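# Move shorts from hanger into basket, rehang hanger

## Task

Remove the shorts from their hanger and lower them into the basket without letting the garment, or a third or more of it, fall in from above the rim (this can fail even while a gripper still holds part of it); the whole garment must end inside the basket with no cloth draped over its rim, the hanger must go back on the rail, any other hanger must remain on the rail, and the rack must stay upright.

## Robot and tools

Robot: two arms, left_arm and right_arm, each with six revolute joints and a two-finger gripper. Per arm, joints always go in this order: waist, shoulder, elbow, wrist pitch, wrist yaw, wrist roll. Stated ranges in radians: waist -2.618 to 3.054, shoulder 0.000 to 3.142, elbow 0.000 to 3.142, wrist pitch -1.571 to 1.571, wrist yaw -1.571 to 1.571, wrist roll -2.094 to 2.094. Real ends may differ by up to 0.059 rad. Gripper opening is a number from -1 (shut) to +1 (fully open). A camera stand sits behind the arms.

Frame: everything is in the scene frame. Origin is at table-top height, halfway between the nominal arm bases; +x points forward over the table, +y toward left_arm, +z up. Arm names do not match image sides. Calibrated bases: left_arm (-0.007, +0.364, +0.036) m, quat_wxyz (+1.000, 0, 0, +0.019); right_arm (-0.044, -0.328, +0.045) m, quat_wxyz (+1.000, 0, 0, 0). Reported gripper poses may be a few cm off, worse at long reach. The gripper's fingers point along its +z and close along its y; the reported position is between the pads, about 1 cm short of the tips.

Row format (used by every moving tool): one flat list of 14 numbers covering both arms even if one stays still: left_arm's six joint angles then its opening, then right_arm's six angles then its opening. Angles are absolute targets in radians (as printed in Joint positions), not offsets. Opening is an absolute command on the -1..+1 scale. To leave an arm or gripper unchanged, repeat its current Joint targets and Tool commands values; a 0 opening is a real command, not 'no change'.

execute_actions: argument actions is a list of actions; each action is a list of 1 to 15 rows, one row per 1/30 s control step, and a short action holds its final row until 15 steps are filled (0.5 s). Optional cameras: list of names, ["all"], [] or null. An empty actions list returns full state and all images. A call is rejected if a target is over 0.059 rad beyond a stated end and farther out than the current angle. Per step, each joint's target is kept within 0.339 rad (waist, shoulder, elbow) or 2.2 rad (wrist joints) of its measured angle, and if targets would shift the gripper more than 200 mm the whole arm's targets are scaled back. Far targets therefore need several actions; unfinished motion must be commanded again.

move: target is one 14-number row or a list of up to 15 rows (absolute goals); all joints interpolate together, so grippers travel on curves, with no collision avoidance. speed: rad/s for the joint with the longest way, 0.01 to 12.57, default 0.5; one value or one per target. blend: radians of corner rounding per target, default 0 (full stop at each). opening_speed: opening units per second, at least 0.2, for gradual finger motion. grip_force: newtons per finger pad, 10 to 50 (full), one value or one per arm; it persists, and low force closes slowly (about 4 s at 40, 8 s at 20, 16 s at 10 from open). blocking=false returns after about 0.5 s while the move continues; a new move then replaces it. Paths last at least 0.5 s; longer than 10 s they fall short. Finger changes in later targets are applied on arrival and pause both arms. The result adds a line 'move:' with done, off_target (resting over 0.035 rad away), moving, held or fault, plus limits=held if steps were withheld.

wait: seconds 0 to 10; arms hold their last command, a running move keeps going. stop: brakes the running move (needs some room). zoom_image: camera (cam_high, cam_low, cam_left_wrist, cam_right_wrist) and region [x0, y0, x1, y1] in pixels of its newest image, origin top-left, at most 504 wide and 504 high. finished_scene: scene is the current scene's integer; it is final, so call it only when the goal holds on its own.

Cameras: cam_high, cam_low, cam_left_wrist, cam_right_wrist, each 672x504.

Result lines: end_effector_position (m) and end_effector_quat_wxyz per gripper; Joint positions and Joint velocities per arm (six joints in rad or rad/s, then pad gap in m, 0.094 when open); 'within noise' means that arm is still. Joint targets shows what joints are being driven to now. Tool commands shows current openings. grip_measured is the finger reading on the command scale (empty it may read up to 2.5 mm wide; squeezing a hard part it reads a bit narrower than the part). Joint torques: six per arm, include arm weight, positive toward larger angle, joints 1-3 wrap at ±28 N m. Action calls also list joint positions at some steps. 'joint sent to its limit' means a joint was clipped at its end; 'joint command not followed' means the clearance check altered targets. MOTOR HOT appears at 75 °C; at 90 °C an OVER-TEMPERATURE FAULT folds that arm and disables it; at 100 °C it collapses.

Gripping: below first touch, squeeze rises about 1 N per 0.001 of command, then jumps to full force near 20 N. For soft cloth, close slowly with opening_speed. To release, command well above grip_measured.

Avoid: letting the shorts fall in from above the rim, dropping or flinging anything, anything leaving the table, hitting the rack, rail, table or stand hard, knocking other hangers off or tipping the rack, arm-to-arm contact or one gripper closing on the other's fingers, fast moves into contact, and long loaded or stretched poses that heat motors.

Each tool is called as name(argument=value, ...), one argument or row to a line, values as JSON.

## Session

execute_actions(
  actions=[],
)

zoom_image(
  camera="cam_high",
  region=[150, 10, 500, 370],
)

zoom_image(
  camera="cam_low",
  region=[130, 60, 490, 360],
)

Scene clock: 0.00 s.
left_arm: end_effector_position=(+0.1695, +0.3717, +0.1478) grip_measured=+1.000 end_effector_quat_wxyz=(+0.383, -0.018, +0.924, +0.007) | right_arm: end_effector_position=(+0.1326, -0.3273, +0.1570) grip_measured=+1.000 end_effector_quat_wxyz=(+0.383, +0.000, +0.924, +0.000)
Joint positions: left_arm=[0 0.283 0.438 -0.94 0 0 0.094] | right_arm=[0 0.283 0.438 -0.94 0 0 0.094]
Joint velocities: within noise
Joint torques (N m): no reading
Motor temperatures (°C): left_arm=[26 29 30 30 30 27 28] | right_arm=[31 27 35 30 29 29 28]
Heat: left arm: 30 °C; right arm: 35 °C.
Joint targets: left_arm=[0.000 0.277 0.444 -0.942 0.000 0.000] | right_arm=[0.000 0.277 0.441 -0.950 0.000 0.000]
Tool commands: left_gripper/opening=+1.0 right_gripper/opening=+1.0

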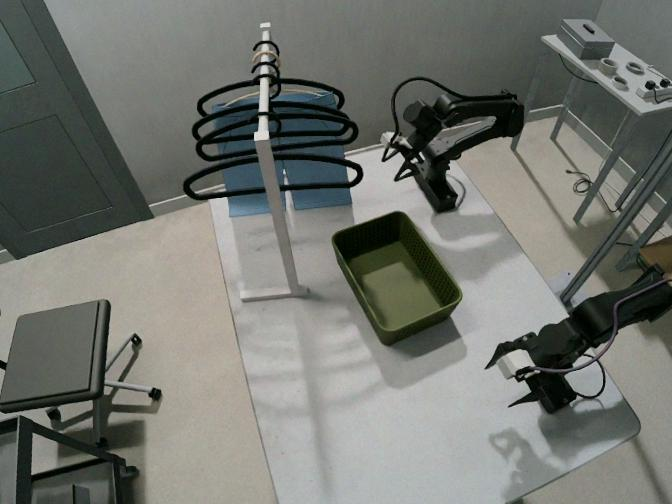

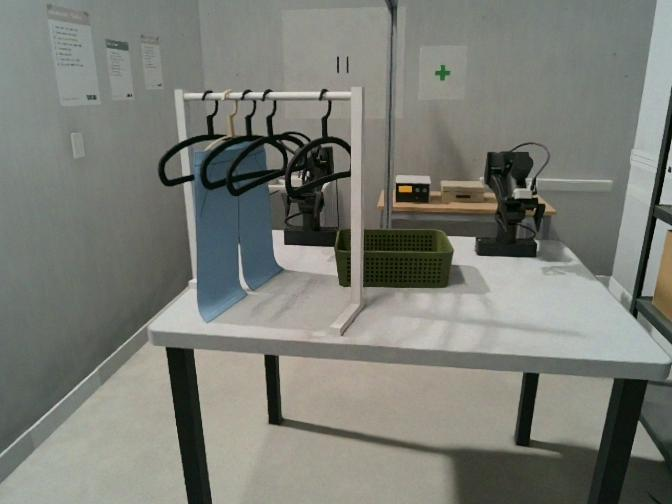

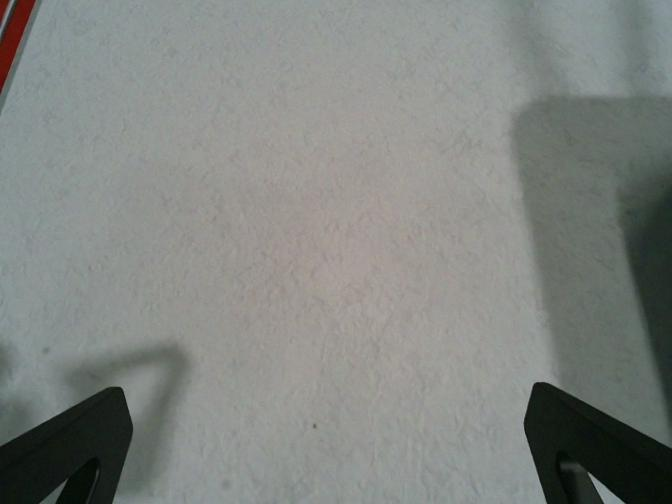

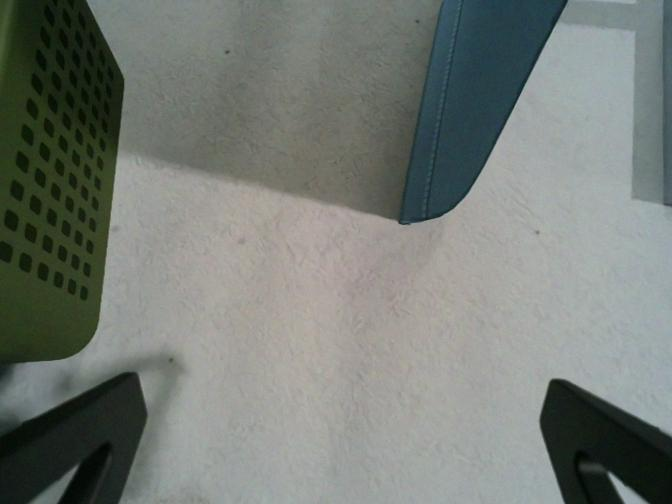

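Scaled by 1.400.

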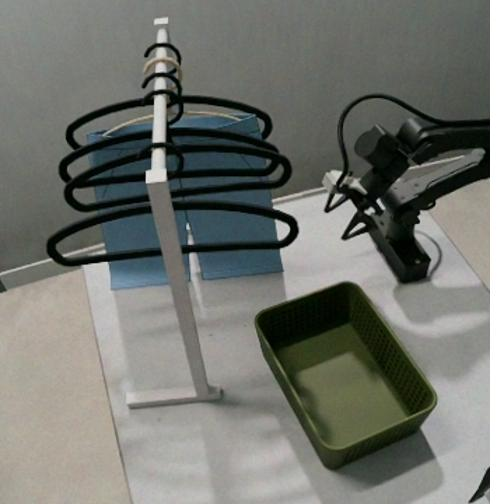

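Scaled by 1.400.

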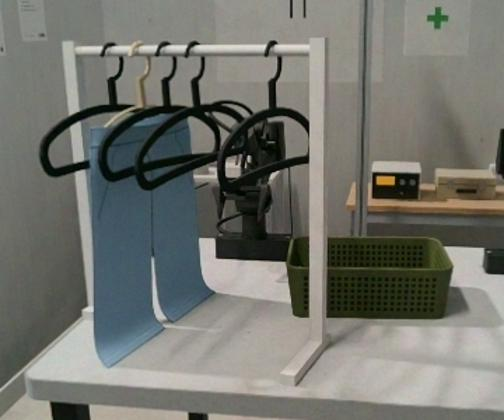

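move(
  target=[-0.6,0.6,1.0,-1.0,0,0,1,-0.336,0.61,1.321,-0.761,0,0,-0.1],
  speed=1.0,
  cameras=["cam_left_wrist","cam_right_wrist"],
)

Scene clock: 2.00 s.
left_arm: end_effector_position=(+0.1750, +0.2524, +0.3075) grip_measured=+1.000 end_effector_quat_wxyz=(+0.450, +0.242, +0.850, -0.128) | right_arm: end_effector_position=(+0.1458, -0.3921, +0.5062) grip_measured=-0.098 end_effector_quat_wxyz=(+0.681, +0.119, +0.714, -0.113)
Joint positions: left_arm=[-0.594 0.593 0.974 -0.979 0 0 0.094] | right_arm=[-0.329 0.603 1.31 -0.754 0 0 0.042]
Joint torques (N m): left_arm=[-0.58 2.54 6.98 1.4 -0.01 0.02] | right_arm=[-0.64 4.05 4.75 2.31 -0.01 0]
Heat: left arm: 30 °C; right arm: 35 °C.
Joint targets: left_arm=[-0.600 0.600 1.000 -1.000 0.000 0.000] | right_arm=[-0.336 0.610 1.321 -0.761 0.000 0.000]
move: done
Images, in order (width x height): cam_left_wrist 672x504, cam_right_wrist 672x504.

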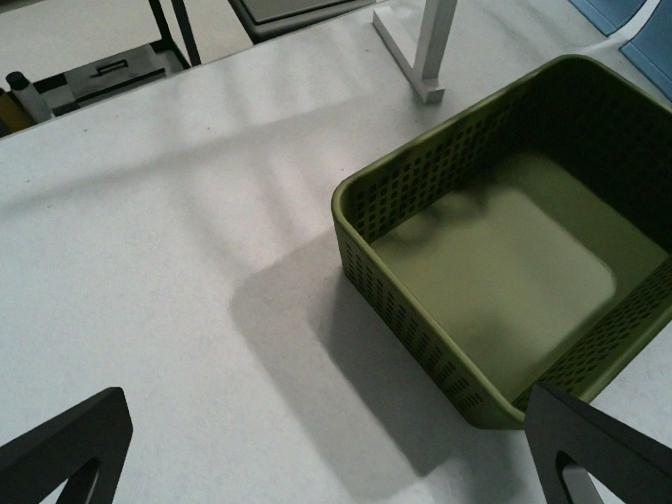

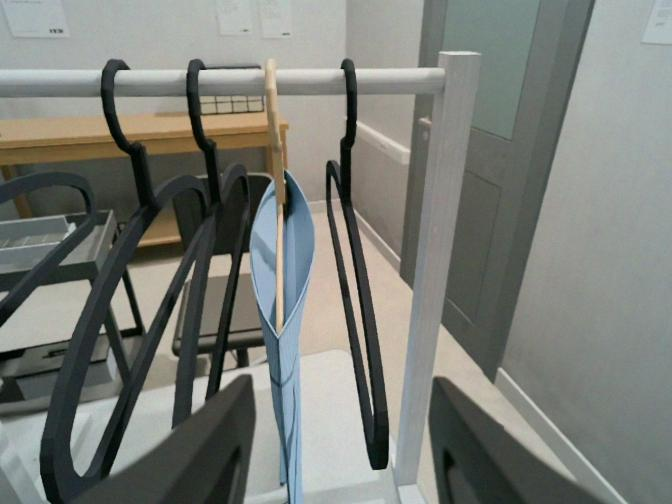

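move(
  target=[-0.6,0.6,1.0,-1.0,0,0,1,-0.225,1.155,1.365,-0.235,0,0,-0.1],
  speed=0.8,
  cameras=["cam_right_wrist","cam_high"],
)

Scene clock: 4.20 s.
left_arm: end_effector_position=(+0.1749, +0.2524, +0.3074) grip_measured=+1.000 end_effector_quat_wxyz=(+0.449, +0.242, +0.850, -0.128) | right_arm: end_effector_position=(+0.3402, -0.4176, +0.4947) grip_measured=-0.098 end_effector_quat_wxyz=(+0.682, +0.084, +0.722, -0.079)
Joint positions: left_arm=[-0.594 0.593 0.974 -0.98 0 0 0.094] | right_arm=[-0.231 1.158 1.342 -0.241 0 0 0.042]
Joint torques (N m): left_arm=[-0.59 2.52 6.98 1.47 -0.01 0.02] | right_arm=[0.43 -3.06 7.56 2.45 -0.02 -0.03]
Heat: left arm: 31 °C; right arm: 36 °C.
Joint targets: left_arm=[-0.600 0.600 1.000 -1.000 0.000 0.000] | right_arm=[-0.225 1.155 1.365 -0.235 0.000 0.000]
move: done
Images, in order (width x height): cam_high 672x504, cam_right_wrist 672x504.

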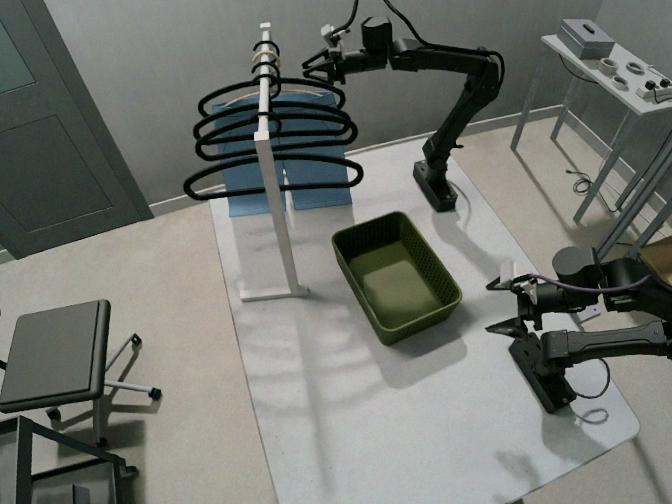

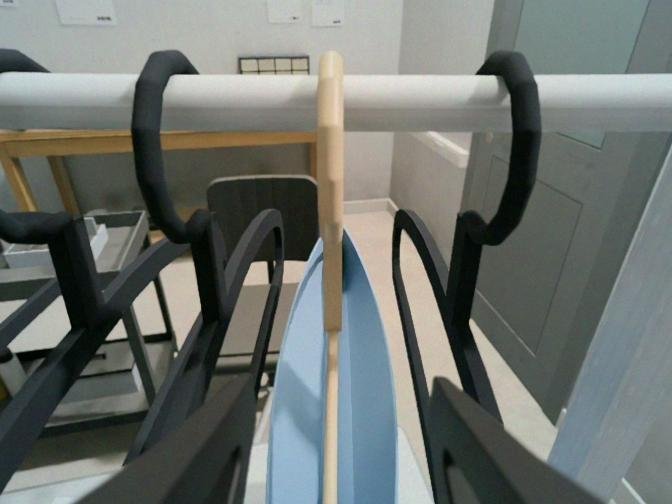

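move(
  target=[-0.6,0.6,1.0,-1.0,0,0,1,-0.222,1.42,1.405,-0.02,0,0,-0.1],
  speed=0.35,
  cameras=["cam_right_wrist","cam_low"],
)

zoom_image(
  camera="cam_low",
  region=[130, 60, 350, 240],
)

Scene clock: 6.20 s.
left_arm: end_effector_position=(+0.1749, +0.2524, +0.3074) grip_measured=+1.000 end_effector_quat_wxyz=(+0.449, +0.242, +0.850, -0.128) | right_arm: end_effector_position=(+0.4170, -0.4357, +0.4642) grip_measured=-0.098 end_effector_quat_wxyz=(+0.684, +0.084, +0.721, -0.079)
Joint positions: left_arm=[-0.594 0.593 0.974 -0.98 0 0 0.094] | right_arm=[-0.231 1.405 1.379 -0.026 0 0 0.042]
Joint torques (N m): left_arm=[-0.59 2.52 6.98 1.47 -0.01 0.02] | right_arm=[0.59 -4.41 8.02 2.48 -0.02 0]
Heat: left arm: 31 °C; right arm: 37 °C.
Joint targets: left_arm=[-0.600 0.600 1.000 -1.000 0.000 0.000] | right_arm=[-0.222 1.420 1.405 -0.020 0.000 0.000]
move: done
Images, in order (width x height): cam_low 672x504, cam_right_wrist 672x504.

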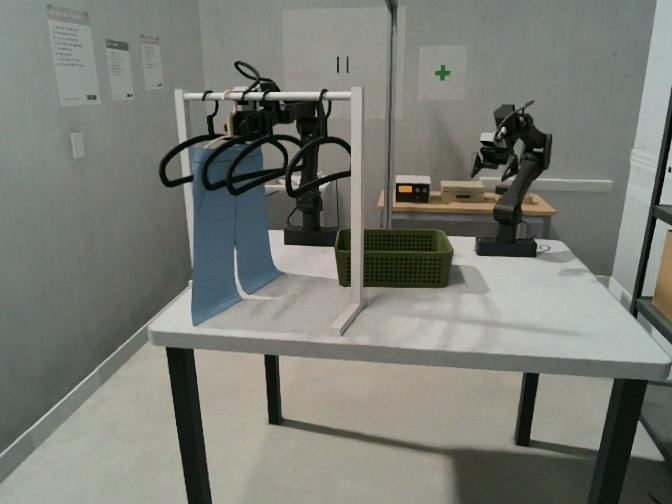

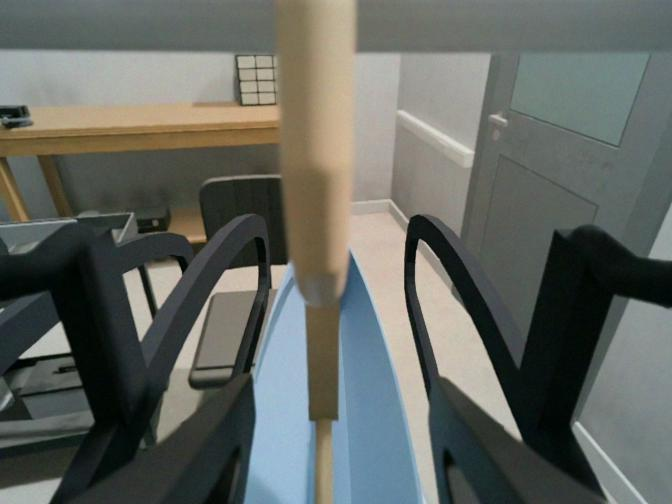

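Scaled by 2.291.

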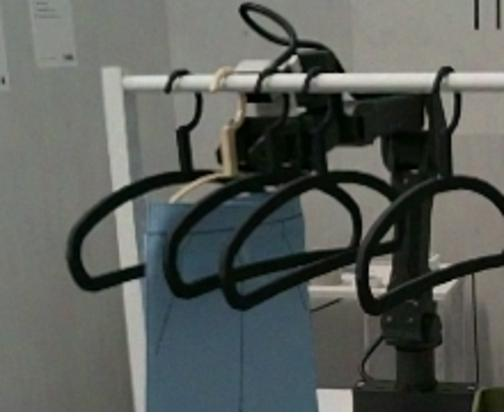

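move(
  target=[
    [-0.6,0.6,1.0,-1.0,0,0,1,-0.210,1.422,1.433,-0.02,0,0,-0.1],
    [-0.6,0.6,1.0,-1.0,0,0,1,-0.210,1.422,1.433,-0.02,0,0,-1],
  ],
  speed=0.2,
  opening_speed=0.8,
  cameras=["cam_right_wrist"],
)

Scene clock: 8.63 s.
left_arm: end_effector_position=(+0.1749, +0.2524, +0.3074) grip_measured=+1.000 end_effector_quat_wxyz=(+0.449, +0.242, +0.850, -0.128) | right_arm: end_effector_position=(+0.4171, -0.4287, +0.4801) grip_measured=-0.978 end_effector_quat_wxyz=(+0.696, +0.077, +0.709, -0.076)
Joint positions: left_arm=[-0.594 0.593 0.974 -0.98 0 0 0.094] | right_arm=[-0.217 1.405 1.409 -0.022 0 0 0.001]
Joint torques (N m): left_arm=[-0.59 2.52 6.99 1.48 -0.01 0.02] | right_arm=[0.54 -4.16 7.72 2.42 -0.01 -0.05]
Heat: left arm: 31 °C; right arm: 37 °C.
Joint targets: left_arm=[-0.600 0.600 1.000 -1.000 0.000 0.000] | right_arm=[-0.210 1.422 1.433 -0.020 0.000 0.000]
move: done
Images, in order (width x height): cam_right_wrist 672x504.

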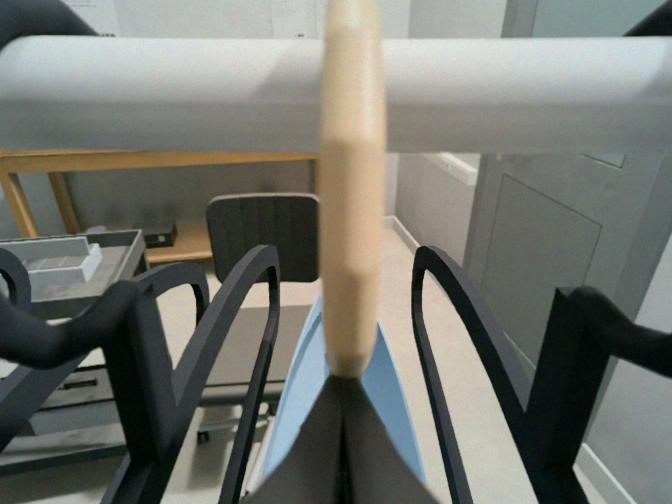

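move(
  target=[
    [-0.6,0.6,1.0,-1.0,0,0,1,-0.210,1.422,1.433,-0.02,0,0,-0.1],
    [-0.6,0.6,1.0,-1.0,0,0,1,-0.213,1.459,1.467,-0.03,0,0,-0.1],
  ],
  speed=0.2,
  opening_speed=1.0,
  cameras=["cam_right_wrist"],
)

Scene clock: 10.90 s.
left_arm: end_effector_position=(+0.1749, +0.2524, +0.3074) grip_measured=+1.000 end_effector_quat_wxyz=(+0.449, +0.242, +0.850, -0.128) | right_arm: end_effector_position=(+0.4263, -0.4307, +0.4796) grip_measured=-0.102 end_effector_quat_wxyz=(+0.695, +0.077, +0.711, -0.076)
Joint positions: left_arm=[-0.594 0.593 0.974 -0.98 0 0 0.094] | right_arm=[-0.217 1.44 1.44 -0.022 0 0 0.042]
Joint torques (N m): left_arm=[-0.58 2.52 6.99 1.47 -0.01 0.02] | right_arm=[0.28 -4.25 7.98 2.26 -0.02 -0.04]
Heat: left arm: 32 °C; right arm: 38 °C.
Joint targets: left_arm=[-0.600 0.600 1.000 -1.000 0.000 0.000] | right_arm=[-0.213 1.459 1.467 -0.030 0.000 0.000]
move: done
Images, in order (width x height): cam_right_wrist 672x504.

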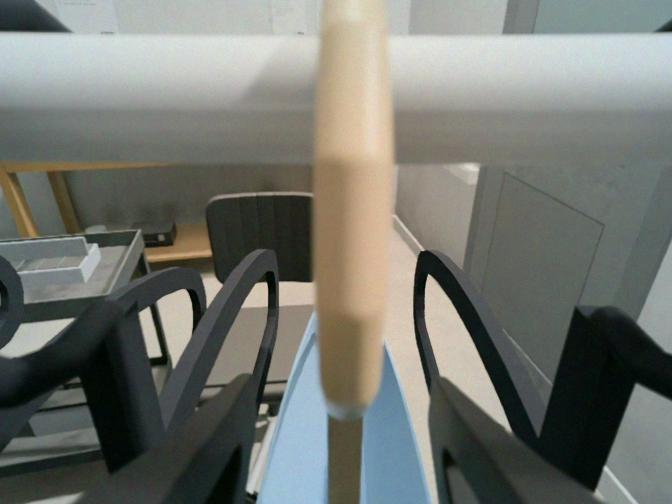

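move(
  target=[
    [-0.6,0.6,1.0,-1.0,0,0,1,-0.213,1.462,1.44,-0.015,0,0,-0.1],
    [-0.6,0.6,1.0,-1.0,0,0,1,-0.213,1.462,1.44,-0.015,0,0,-1],
  ],
  speed=0.2,
  opening_speed=0.8,
  cameras=["cam_right_wrist"],
)

Scene clock: 13.10 s.
left_arm: end_effector_position=(+0.1749, +0.2524, +0.3074) grip_measured=+1.000 end_effector_quat_wxyz=(+0.449, +0.242, +0.850, -0.128) | right_arm: end_effector_position=(+0.4263, -0.4307, +0.4799) grip_measured=-0.861 end_effector_quat_wxyz=(+0.696, +0.077, +0.710, -0.076)
Joint positions: left_arm=[-0.594 0.593 0.974 -0.98 0 0 0.094] | right_arm=[-0.217 1.44 1.44 -0.021 0 0 0.007]
Joint torques (N m): left_arm=[-0.58 2.52 6.98 1.48 -0.01 0.02] | right_arm=[0.14 -3.86 6.02 2.52 -0.02 -0.05]
Heat: left arm: 32 °C; right arm: 38 °C.
Joint targets: left_arm=[-0.600 0.600 1.000 -1.000 0.000 0.000] | right_arm=[-0.213 1.462 1.440 -0.015 0.000 0.000]
move: done
Images, in order (width x height): cam_right_wrist 672x504.

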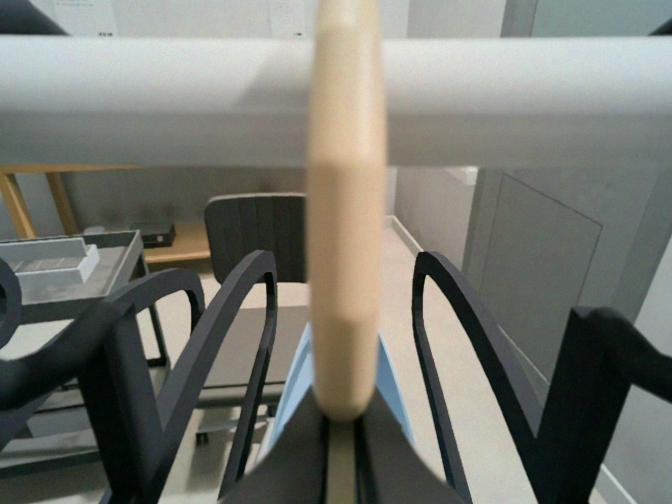

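move(
  target=[-0.6,0.6,1.0,-1.0,0,0,1,-0.213,1.508,1.71,-0.19,0,0,-1],
  speed=0.15,
  cameras=["cam_right_wrist","cam_low"],
)

zoom_image(
  camera="cam_low",
  region=[130, 60, 350, 240],
)

Scene clock: 15.70 s.
left_arm: end_effector_position=(+0.1749, +0.2524, +0.3074) grip_measured=+1.000 end_effector_quat_wxyz=(+0.449, +0.242, +0.850, -0.128) | right_arm: end_effector_position=(+0.4274, -0.4310, +0.5159) grip_measured=-0.863 end_effector_quat_wxyz=(+0.686, +0.078, +0.719, -0.075)
Joint positions: left_arm=[-0.594 0.593 0.974 -0.98 0 0 0.094] | right_arm=[-0.217 1.498 1.67 -0.219 0 0 0.006]
Joint torques (N m): left_arm=[-0.58 2.52 6.99 1.47 -0.01 0.02] | right_arm=[0.38 -5.16 8.81 2.72 -0.03 -0.05]
Heat: left arm: 32 °C; right arm: 39 °C.
Joint targets: left_arm=[-0.600 0.600 1.000 -1.000 0.000 0.000] | right_arm=[-0.213 1.508 1.710 -0.190 0.000 0.000]
move: off_target (right_arm); right_arm: the elbow is farthest, 0.040 rad from its target
Images, in order (width x height): cam_low 672x504, cam_right_wrist 672x504.

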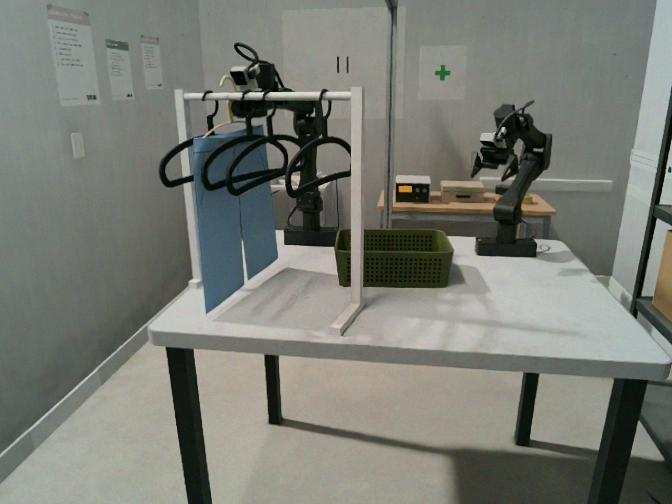

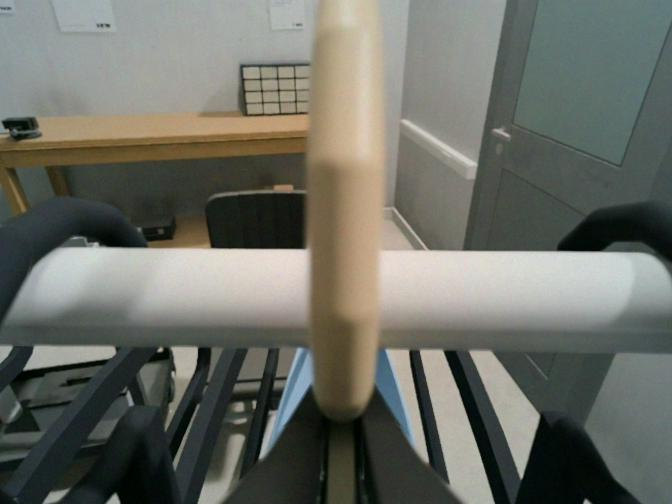

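Scaled by 2.291.

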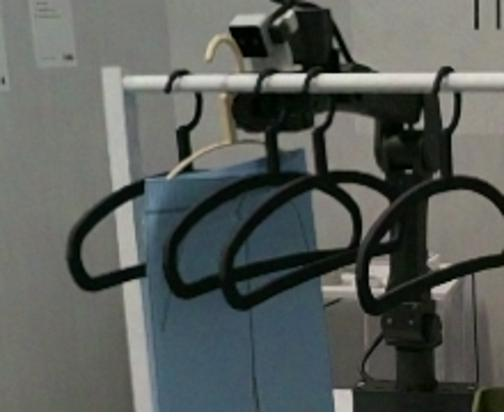

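move(
  target=[
    [-0.6,0.6,1.0,-1.0,0,0,1,-0.215,1.215,1.535,-0.29,0,0,-1],
    [-0.6,0.6,1.0,-1.0,0,0,1,-0.215,0.905,1.39,-0.485,0,0,-1],
    [-0.6,0.6,1.0,-1.0,0,0,1,-0.215,0.655,1.42,-0.765,0,0,-1],
  ],
  speed=[0.25,0.4,0.4],
  blend=[0.05,0.05,0],
  cameras=["cam_right_wrist","cam_low","cam_high"],
)

Scene clock: 19.33 s.
left_arm: end_effector_position=(+0.1749, +0.2524, +0.3074) grip_measured=+1.000 end_effector_quat_wxyz=(+0.449, +0.242, +0.850, -0.128) | right_arm: end_effector_position=(+0.1566, -0.3714, +0.5204) grip_measured=-0.863 end_effector_quat_wxyz=(+0.682, +0.079, +0.724, -0.074)
Joint positions: left_arm=[-0.594 0.593 0.974 -0.98 0 0 0.094] | right_arm=[-0.217 0.668 1.401 -0.792 0 0 0.006]
Joint torques (N m): left_arm=[-0.61 2.52 6.99 1.47 -0.01 0.02] | right_arm=[0.27 2.07 5.37 2.71 0.01 -0.01]
Motor temperatures (°C): left_arm=[26 29 33 32 30 27 28] | right_arm=[31 27 38 35 29 29 29]
Heat: left arm: 33 °C; right arm: 38 °C.
Joint targets: left_arm=[-0.600 0.600 1.000 -1.000 0.000 0.000] | right_arm=[-0.215 0.655 1.420 -0.765 0.000 0.000]
move: done
Images, in order (width x height): cam_high 672x504, cam_low 672x504, cam_right_wrist 672x504.

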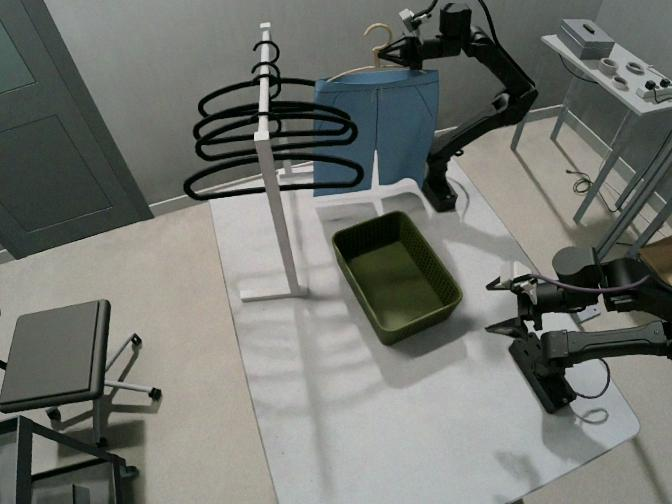

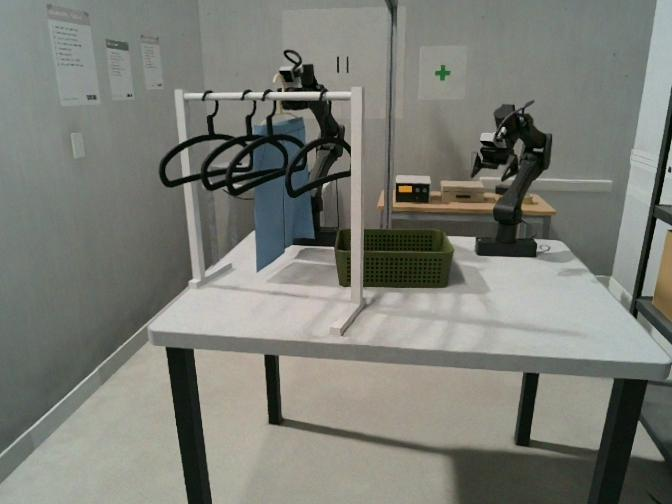

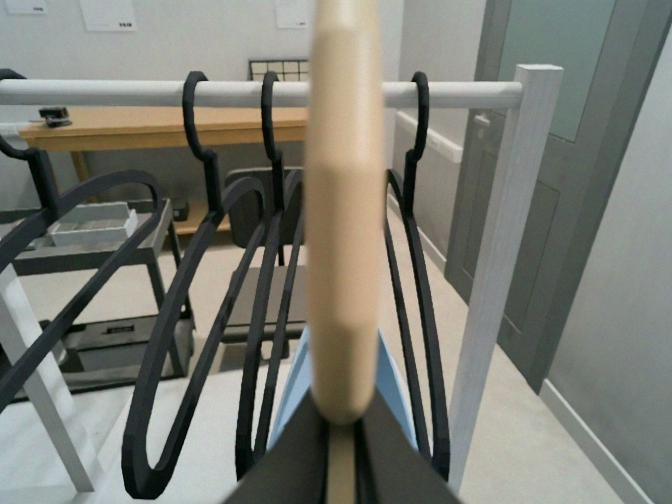

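move(
  target=[
    [0.1,0.6,1.0,-1.0,0.6,0,1,-0.215,1.0,2.54,-1.5,0,0,-1],
    [0.1,0.6,1.0,-1.0,0.6,0,1,0.8,1.0,2.54,-1.5,0,0,-1],
  ],
  speed=[0.5,0.4],
  blend=[0.01,0],
  cameras=["all"],
)

zoom_image(
  camera="cam_low",
  region=[130, 20, 490, 320],
)

Scene clock: 24.97 s.
left_arm: end_effector_position=(+0.1930, +0.2912, +0.3241) grip_measured=+1.000 end_effector_quat_wxyz=(+0.463, +0.078, +0.854, -0.224) | right_arm: end_effector_position=(+0.0050, -0.2771, +0.6335) grip_measured=-0.863 end_effector_quat_wxyz=(+0.657, -0.271, +0.647, +0.275)
Joint positions: left_arm=[0.094 0.593 0.974 -0.98 0.584 0 0.094] | right_arm=[0.793 0.984 2.53 -1.53 0 0 0.006]
Joint torques (N m): left_arm=[0.49 2.61 6.91 1.4 0.31 0.02] | right_arm=[0.5 6.69 0.84 2.78 -0.01 -0.07]
Heat: left arm: 33 °C; right arm: 38 °C.
Joint targets: left_arm=[0.100 0.600 1.000 -1.000 0.600 0.000] | right_arm=[0.800 1.000 2.540 -1.500 0.000 0.000]
move: done

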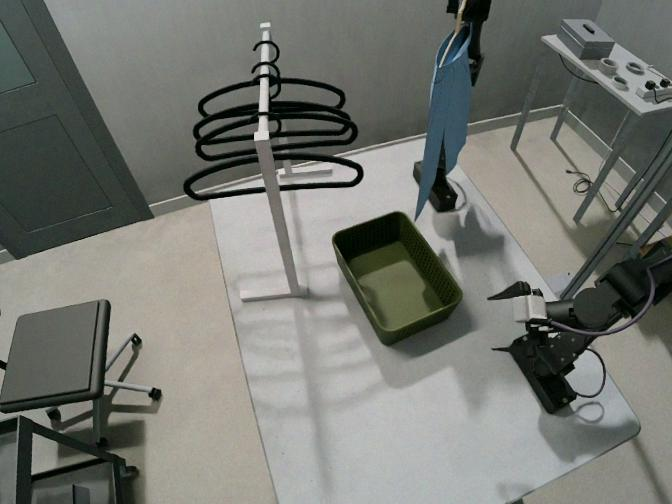

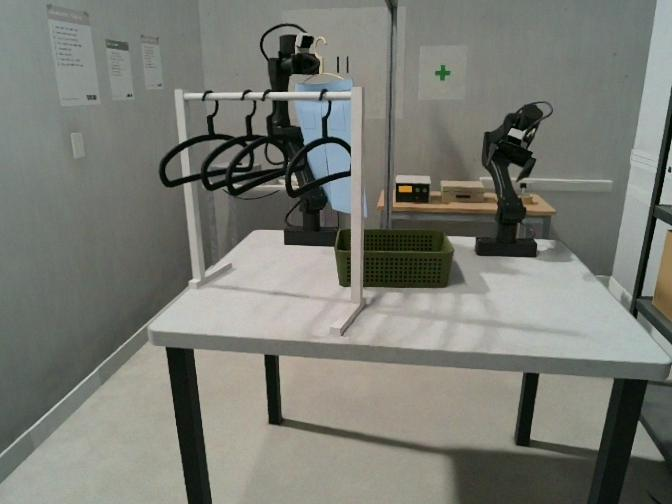

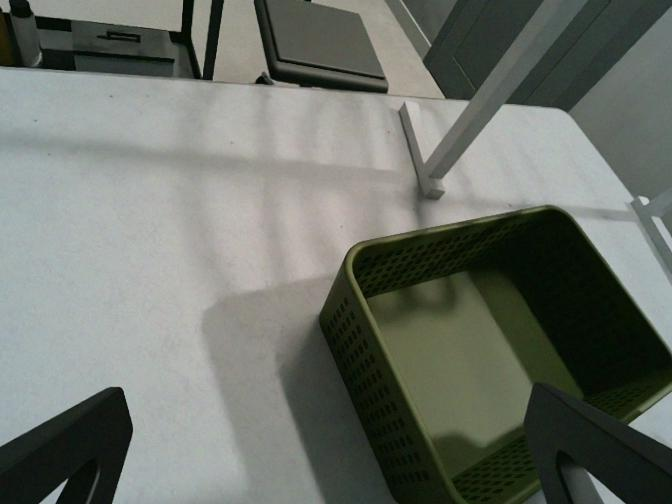

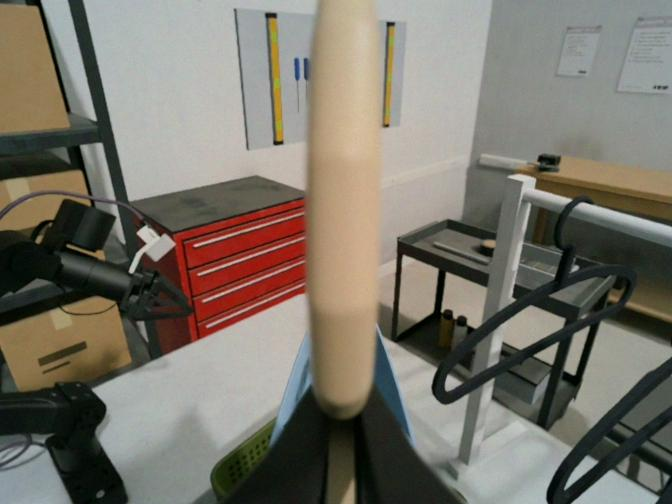

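Scaled by 1.400.

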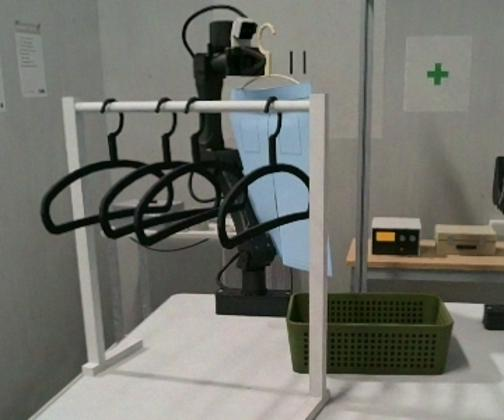

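move(
  target=[
    [0.1,0.6,1.0,-1.0,0.6,0,1,0.275,1.84,2.55,-0.645,-1.305,0,-1],
  ],
  speed=0.4,
  cameras=["all"],
)

zoom_image(
  camera="cam_low",
  region=[230, 20, 590, 320],
)

zoom_image(
  camera="cam_high",
  region=[250, 10, 550, 370],
)

Scene clock: 29.70 s.
left_arm: end_effector_position=(+0.1930, +0.2912, +0.3241) grip_measured=+1.000 end_effector_quat_wxyz=(+0.463, +0.078, +0.854, -0.224) | right_arm: end_effector_position=(+0.2507, -0.0621, +0.6245) grip_measured=-0.863 end_effector_quat_wxyz=(+0.505, -0.505, +0.493, +0.498)
Joint positions: left_arm=[0.094 0.593 0.974 -0.98 0.584 0 0.094] | right_arm=[0.279 1.834 2.534 -0.68 -1.296 0 0.006]
Joint torques (N m): left_arm=[0.5 2.62 6.9 1.4 0.31 0.02] | right_arm=[-0.43 -6.32 4.96 2.18 -0.08 -0.02]
Heat: left arm: 33 °C; right arm: 37 °C.
Joint targets: left_arm=[0.100 0.600 1.000 -1.000 0.600 0.000] | right_arm=[0.275 1.840 2.550 -0.645 -1.305 0.000]
move: done

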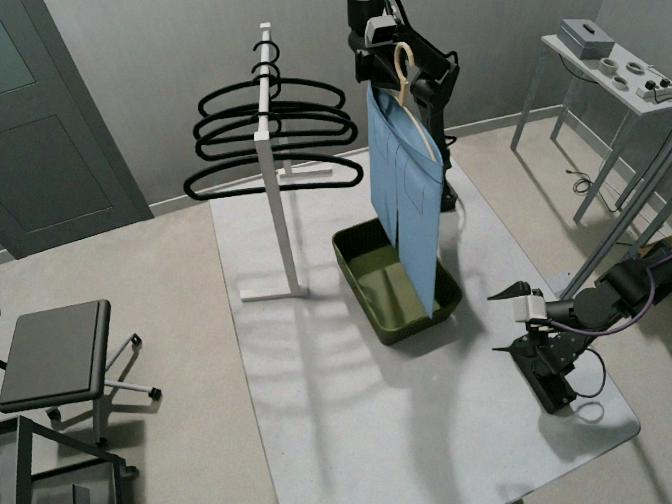

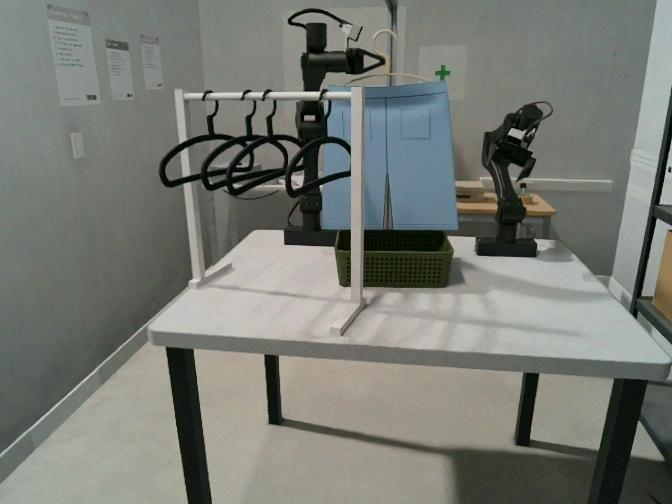

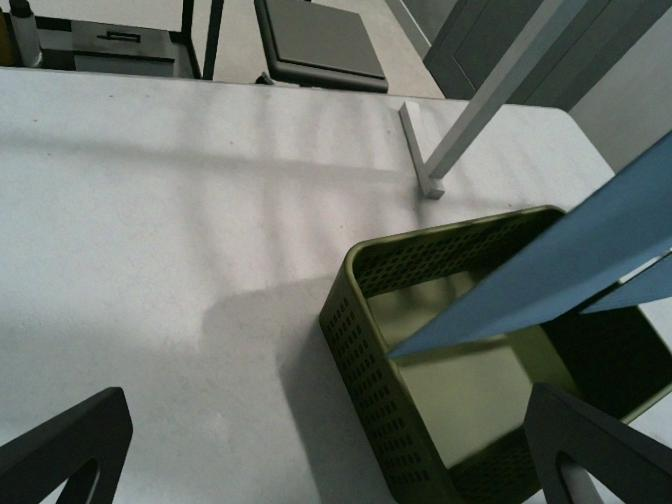

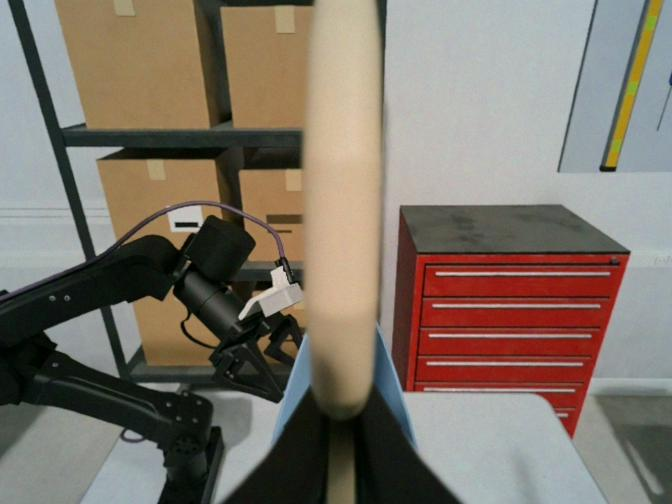

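Scaled by 1.400.

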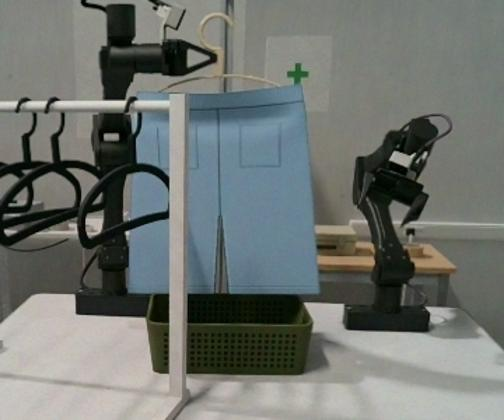

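Scaled by 1.400.

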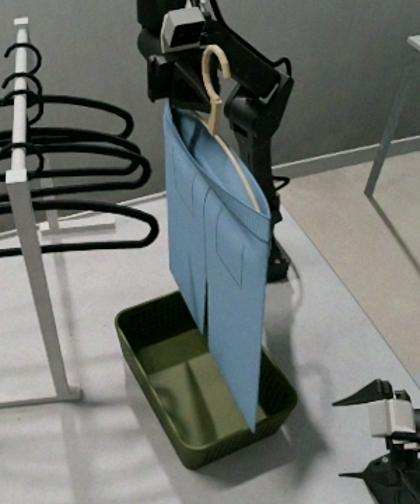

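move(
  target=[
    [0.1,0.6,1.0,-1.0,0.6,0,1,0.606,1.58,2.22,-0.585,-0.39,0,-1],
  ],
  speed=0.4,
  cameras=["all"],
)

zoom_image(
  camera="cam_high",
  region=[250, 10, 550, 370],
)

Scene clock: 33.20 s.
left_arm: end_effector_position=(+0.1930, +0.2912, +0.3241) grip_measured=+1.000 end_effector_quat_wxyz=(+0.463, +0.078, +0.854, -0.224) | right_arm: end_effector_position=(+0.2755, -0.0234, +0.6072) grip_measured=-0.863 end_effector_quat_wxyz=(+0.607, -0.340, +0.634, +0.337)
Joint positions: left_arm=[0.094 0.593 0.974 -0.98 0.584 0 0.094] | right_arm=[0.601 1.619 2.227 -0.647 -0.398 0 0.006]
Joint torques (N m): left_arm=[0.49 2.62 6.91 1.4 0.31 0.02] | right_arm=[0.44 -8.84 3.66 3.05 0.11 -0.01]
Heat: left arm: 34 °C; right arm: 37 °C.
Joint targets: left_arm=[0.100 0.600 1.000 -1.000 0.600 0.000] | right_arm=[0.606 1.580 2.220 -0.585 -0.390 0.000]
move: off_target (right_arm); right_arm: the wrist pitch is farthest, 0.062 rad from its target

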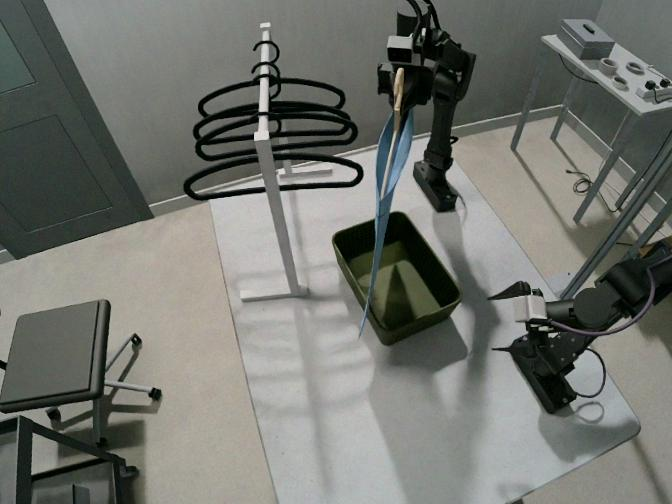

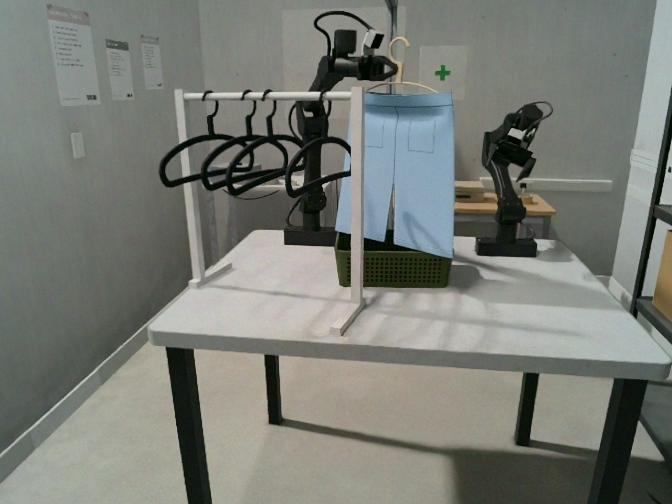

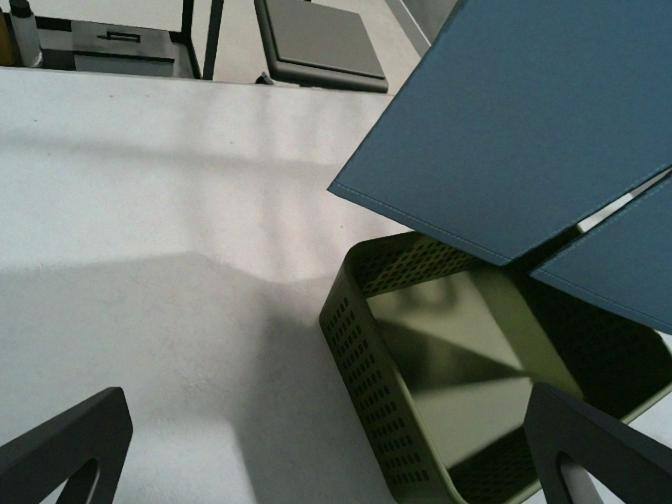

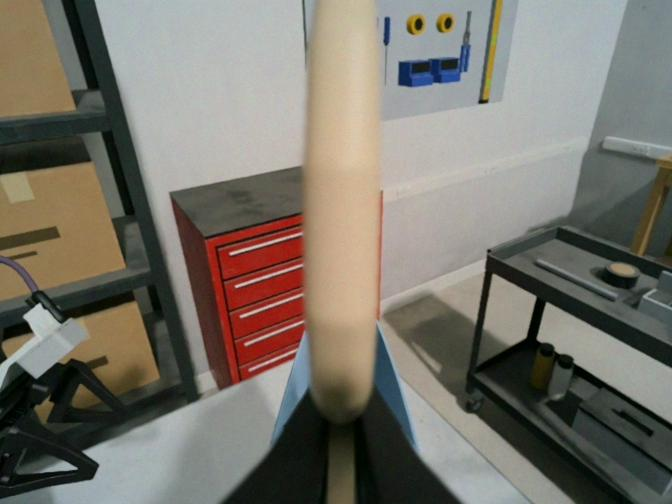

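Scaled by 1.400.

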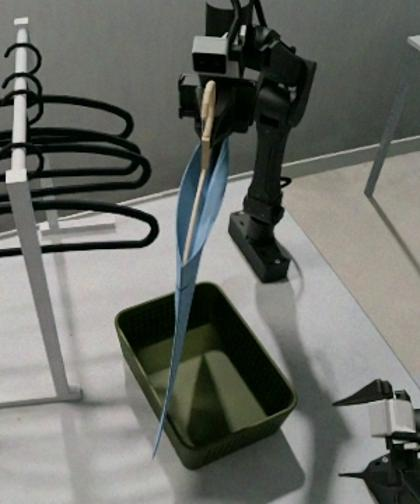

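wait(
  seconds=0.5,
  cameras=["cam_high","cam_left_wrist"],
)

zoom_image(
  camera="cam_high",
  region=[250, 10, 550, 370],
)

Scene clock: 34.57 s.
left_arm: end_effector_position=(+0.1930, +0.2912, +0.3241) grip_measured=+1.000 end_effector_quat_wxyz=(+0.463, +0.078, +0.854, -0.224) | right_arm: end_effector_position=(+0.2756, -0.0235, +0.6072) grip_measured=-0.863 end_effector_quat_wxyz=(+0.607, -0.340, +0.634, +0.337)
Joint positions: left_arm=[0.094 0.593 0.974 -0.98 0.584 0 0.094] | right_arm=[0.601 1.619 2.227 -0.647 -0.397 0 0.006]
Joint torques (N m): left_arm=[0.49 2.62 6.91 1.4 0.31 0.02] | right_arm=[0.36 -8.95 3.85 3.09 0.06 -0.01]
Heat: left arm: 34 °C; right arm: 38 °C.
Joint targets: left_arm=[0.100 0.600 1.000 -1.000 0.600 0.000] | right_arm=[0.606 1.580 2.220 -0.585 -0.390 0.000]
Tool commands: left_gripper/opening=+1.0 right_gripper/opening=-1.0
wait: 0.50 s; at rest from the start
Images, in order (width x height): cam_high 672x504, cam_left_wrist 672x504.

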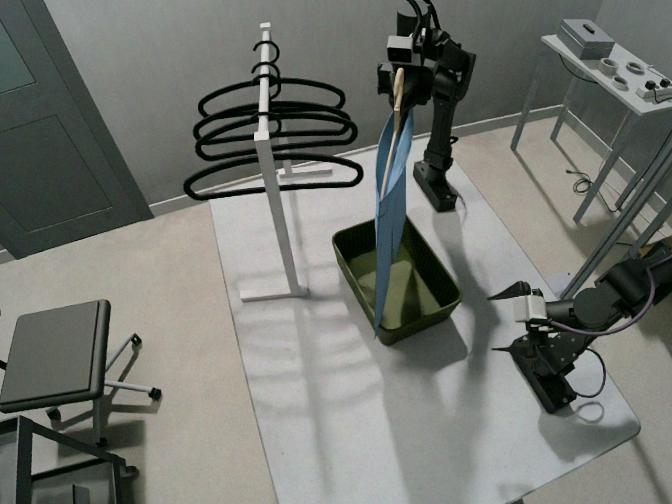

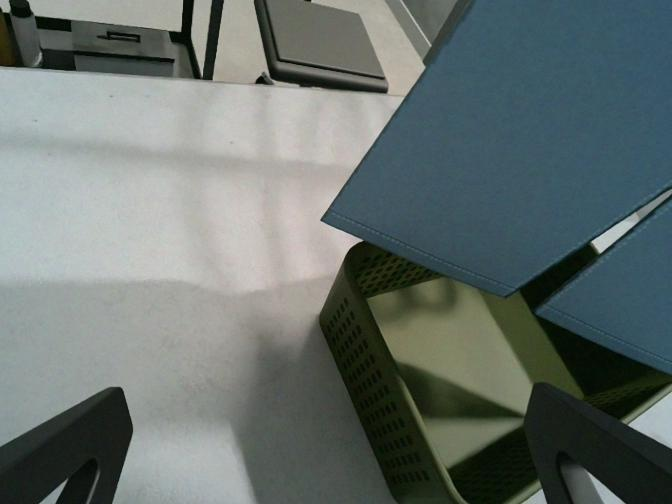

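Scaled by 1.400.

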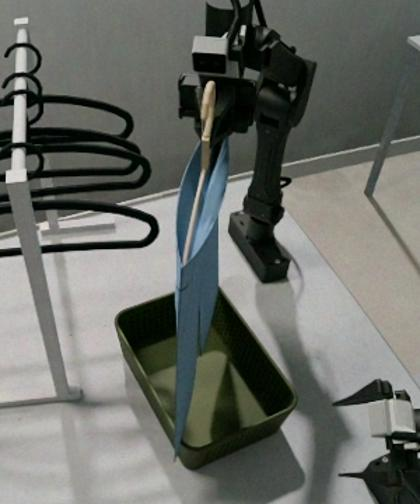

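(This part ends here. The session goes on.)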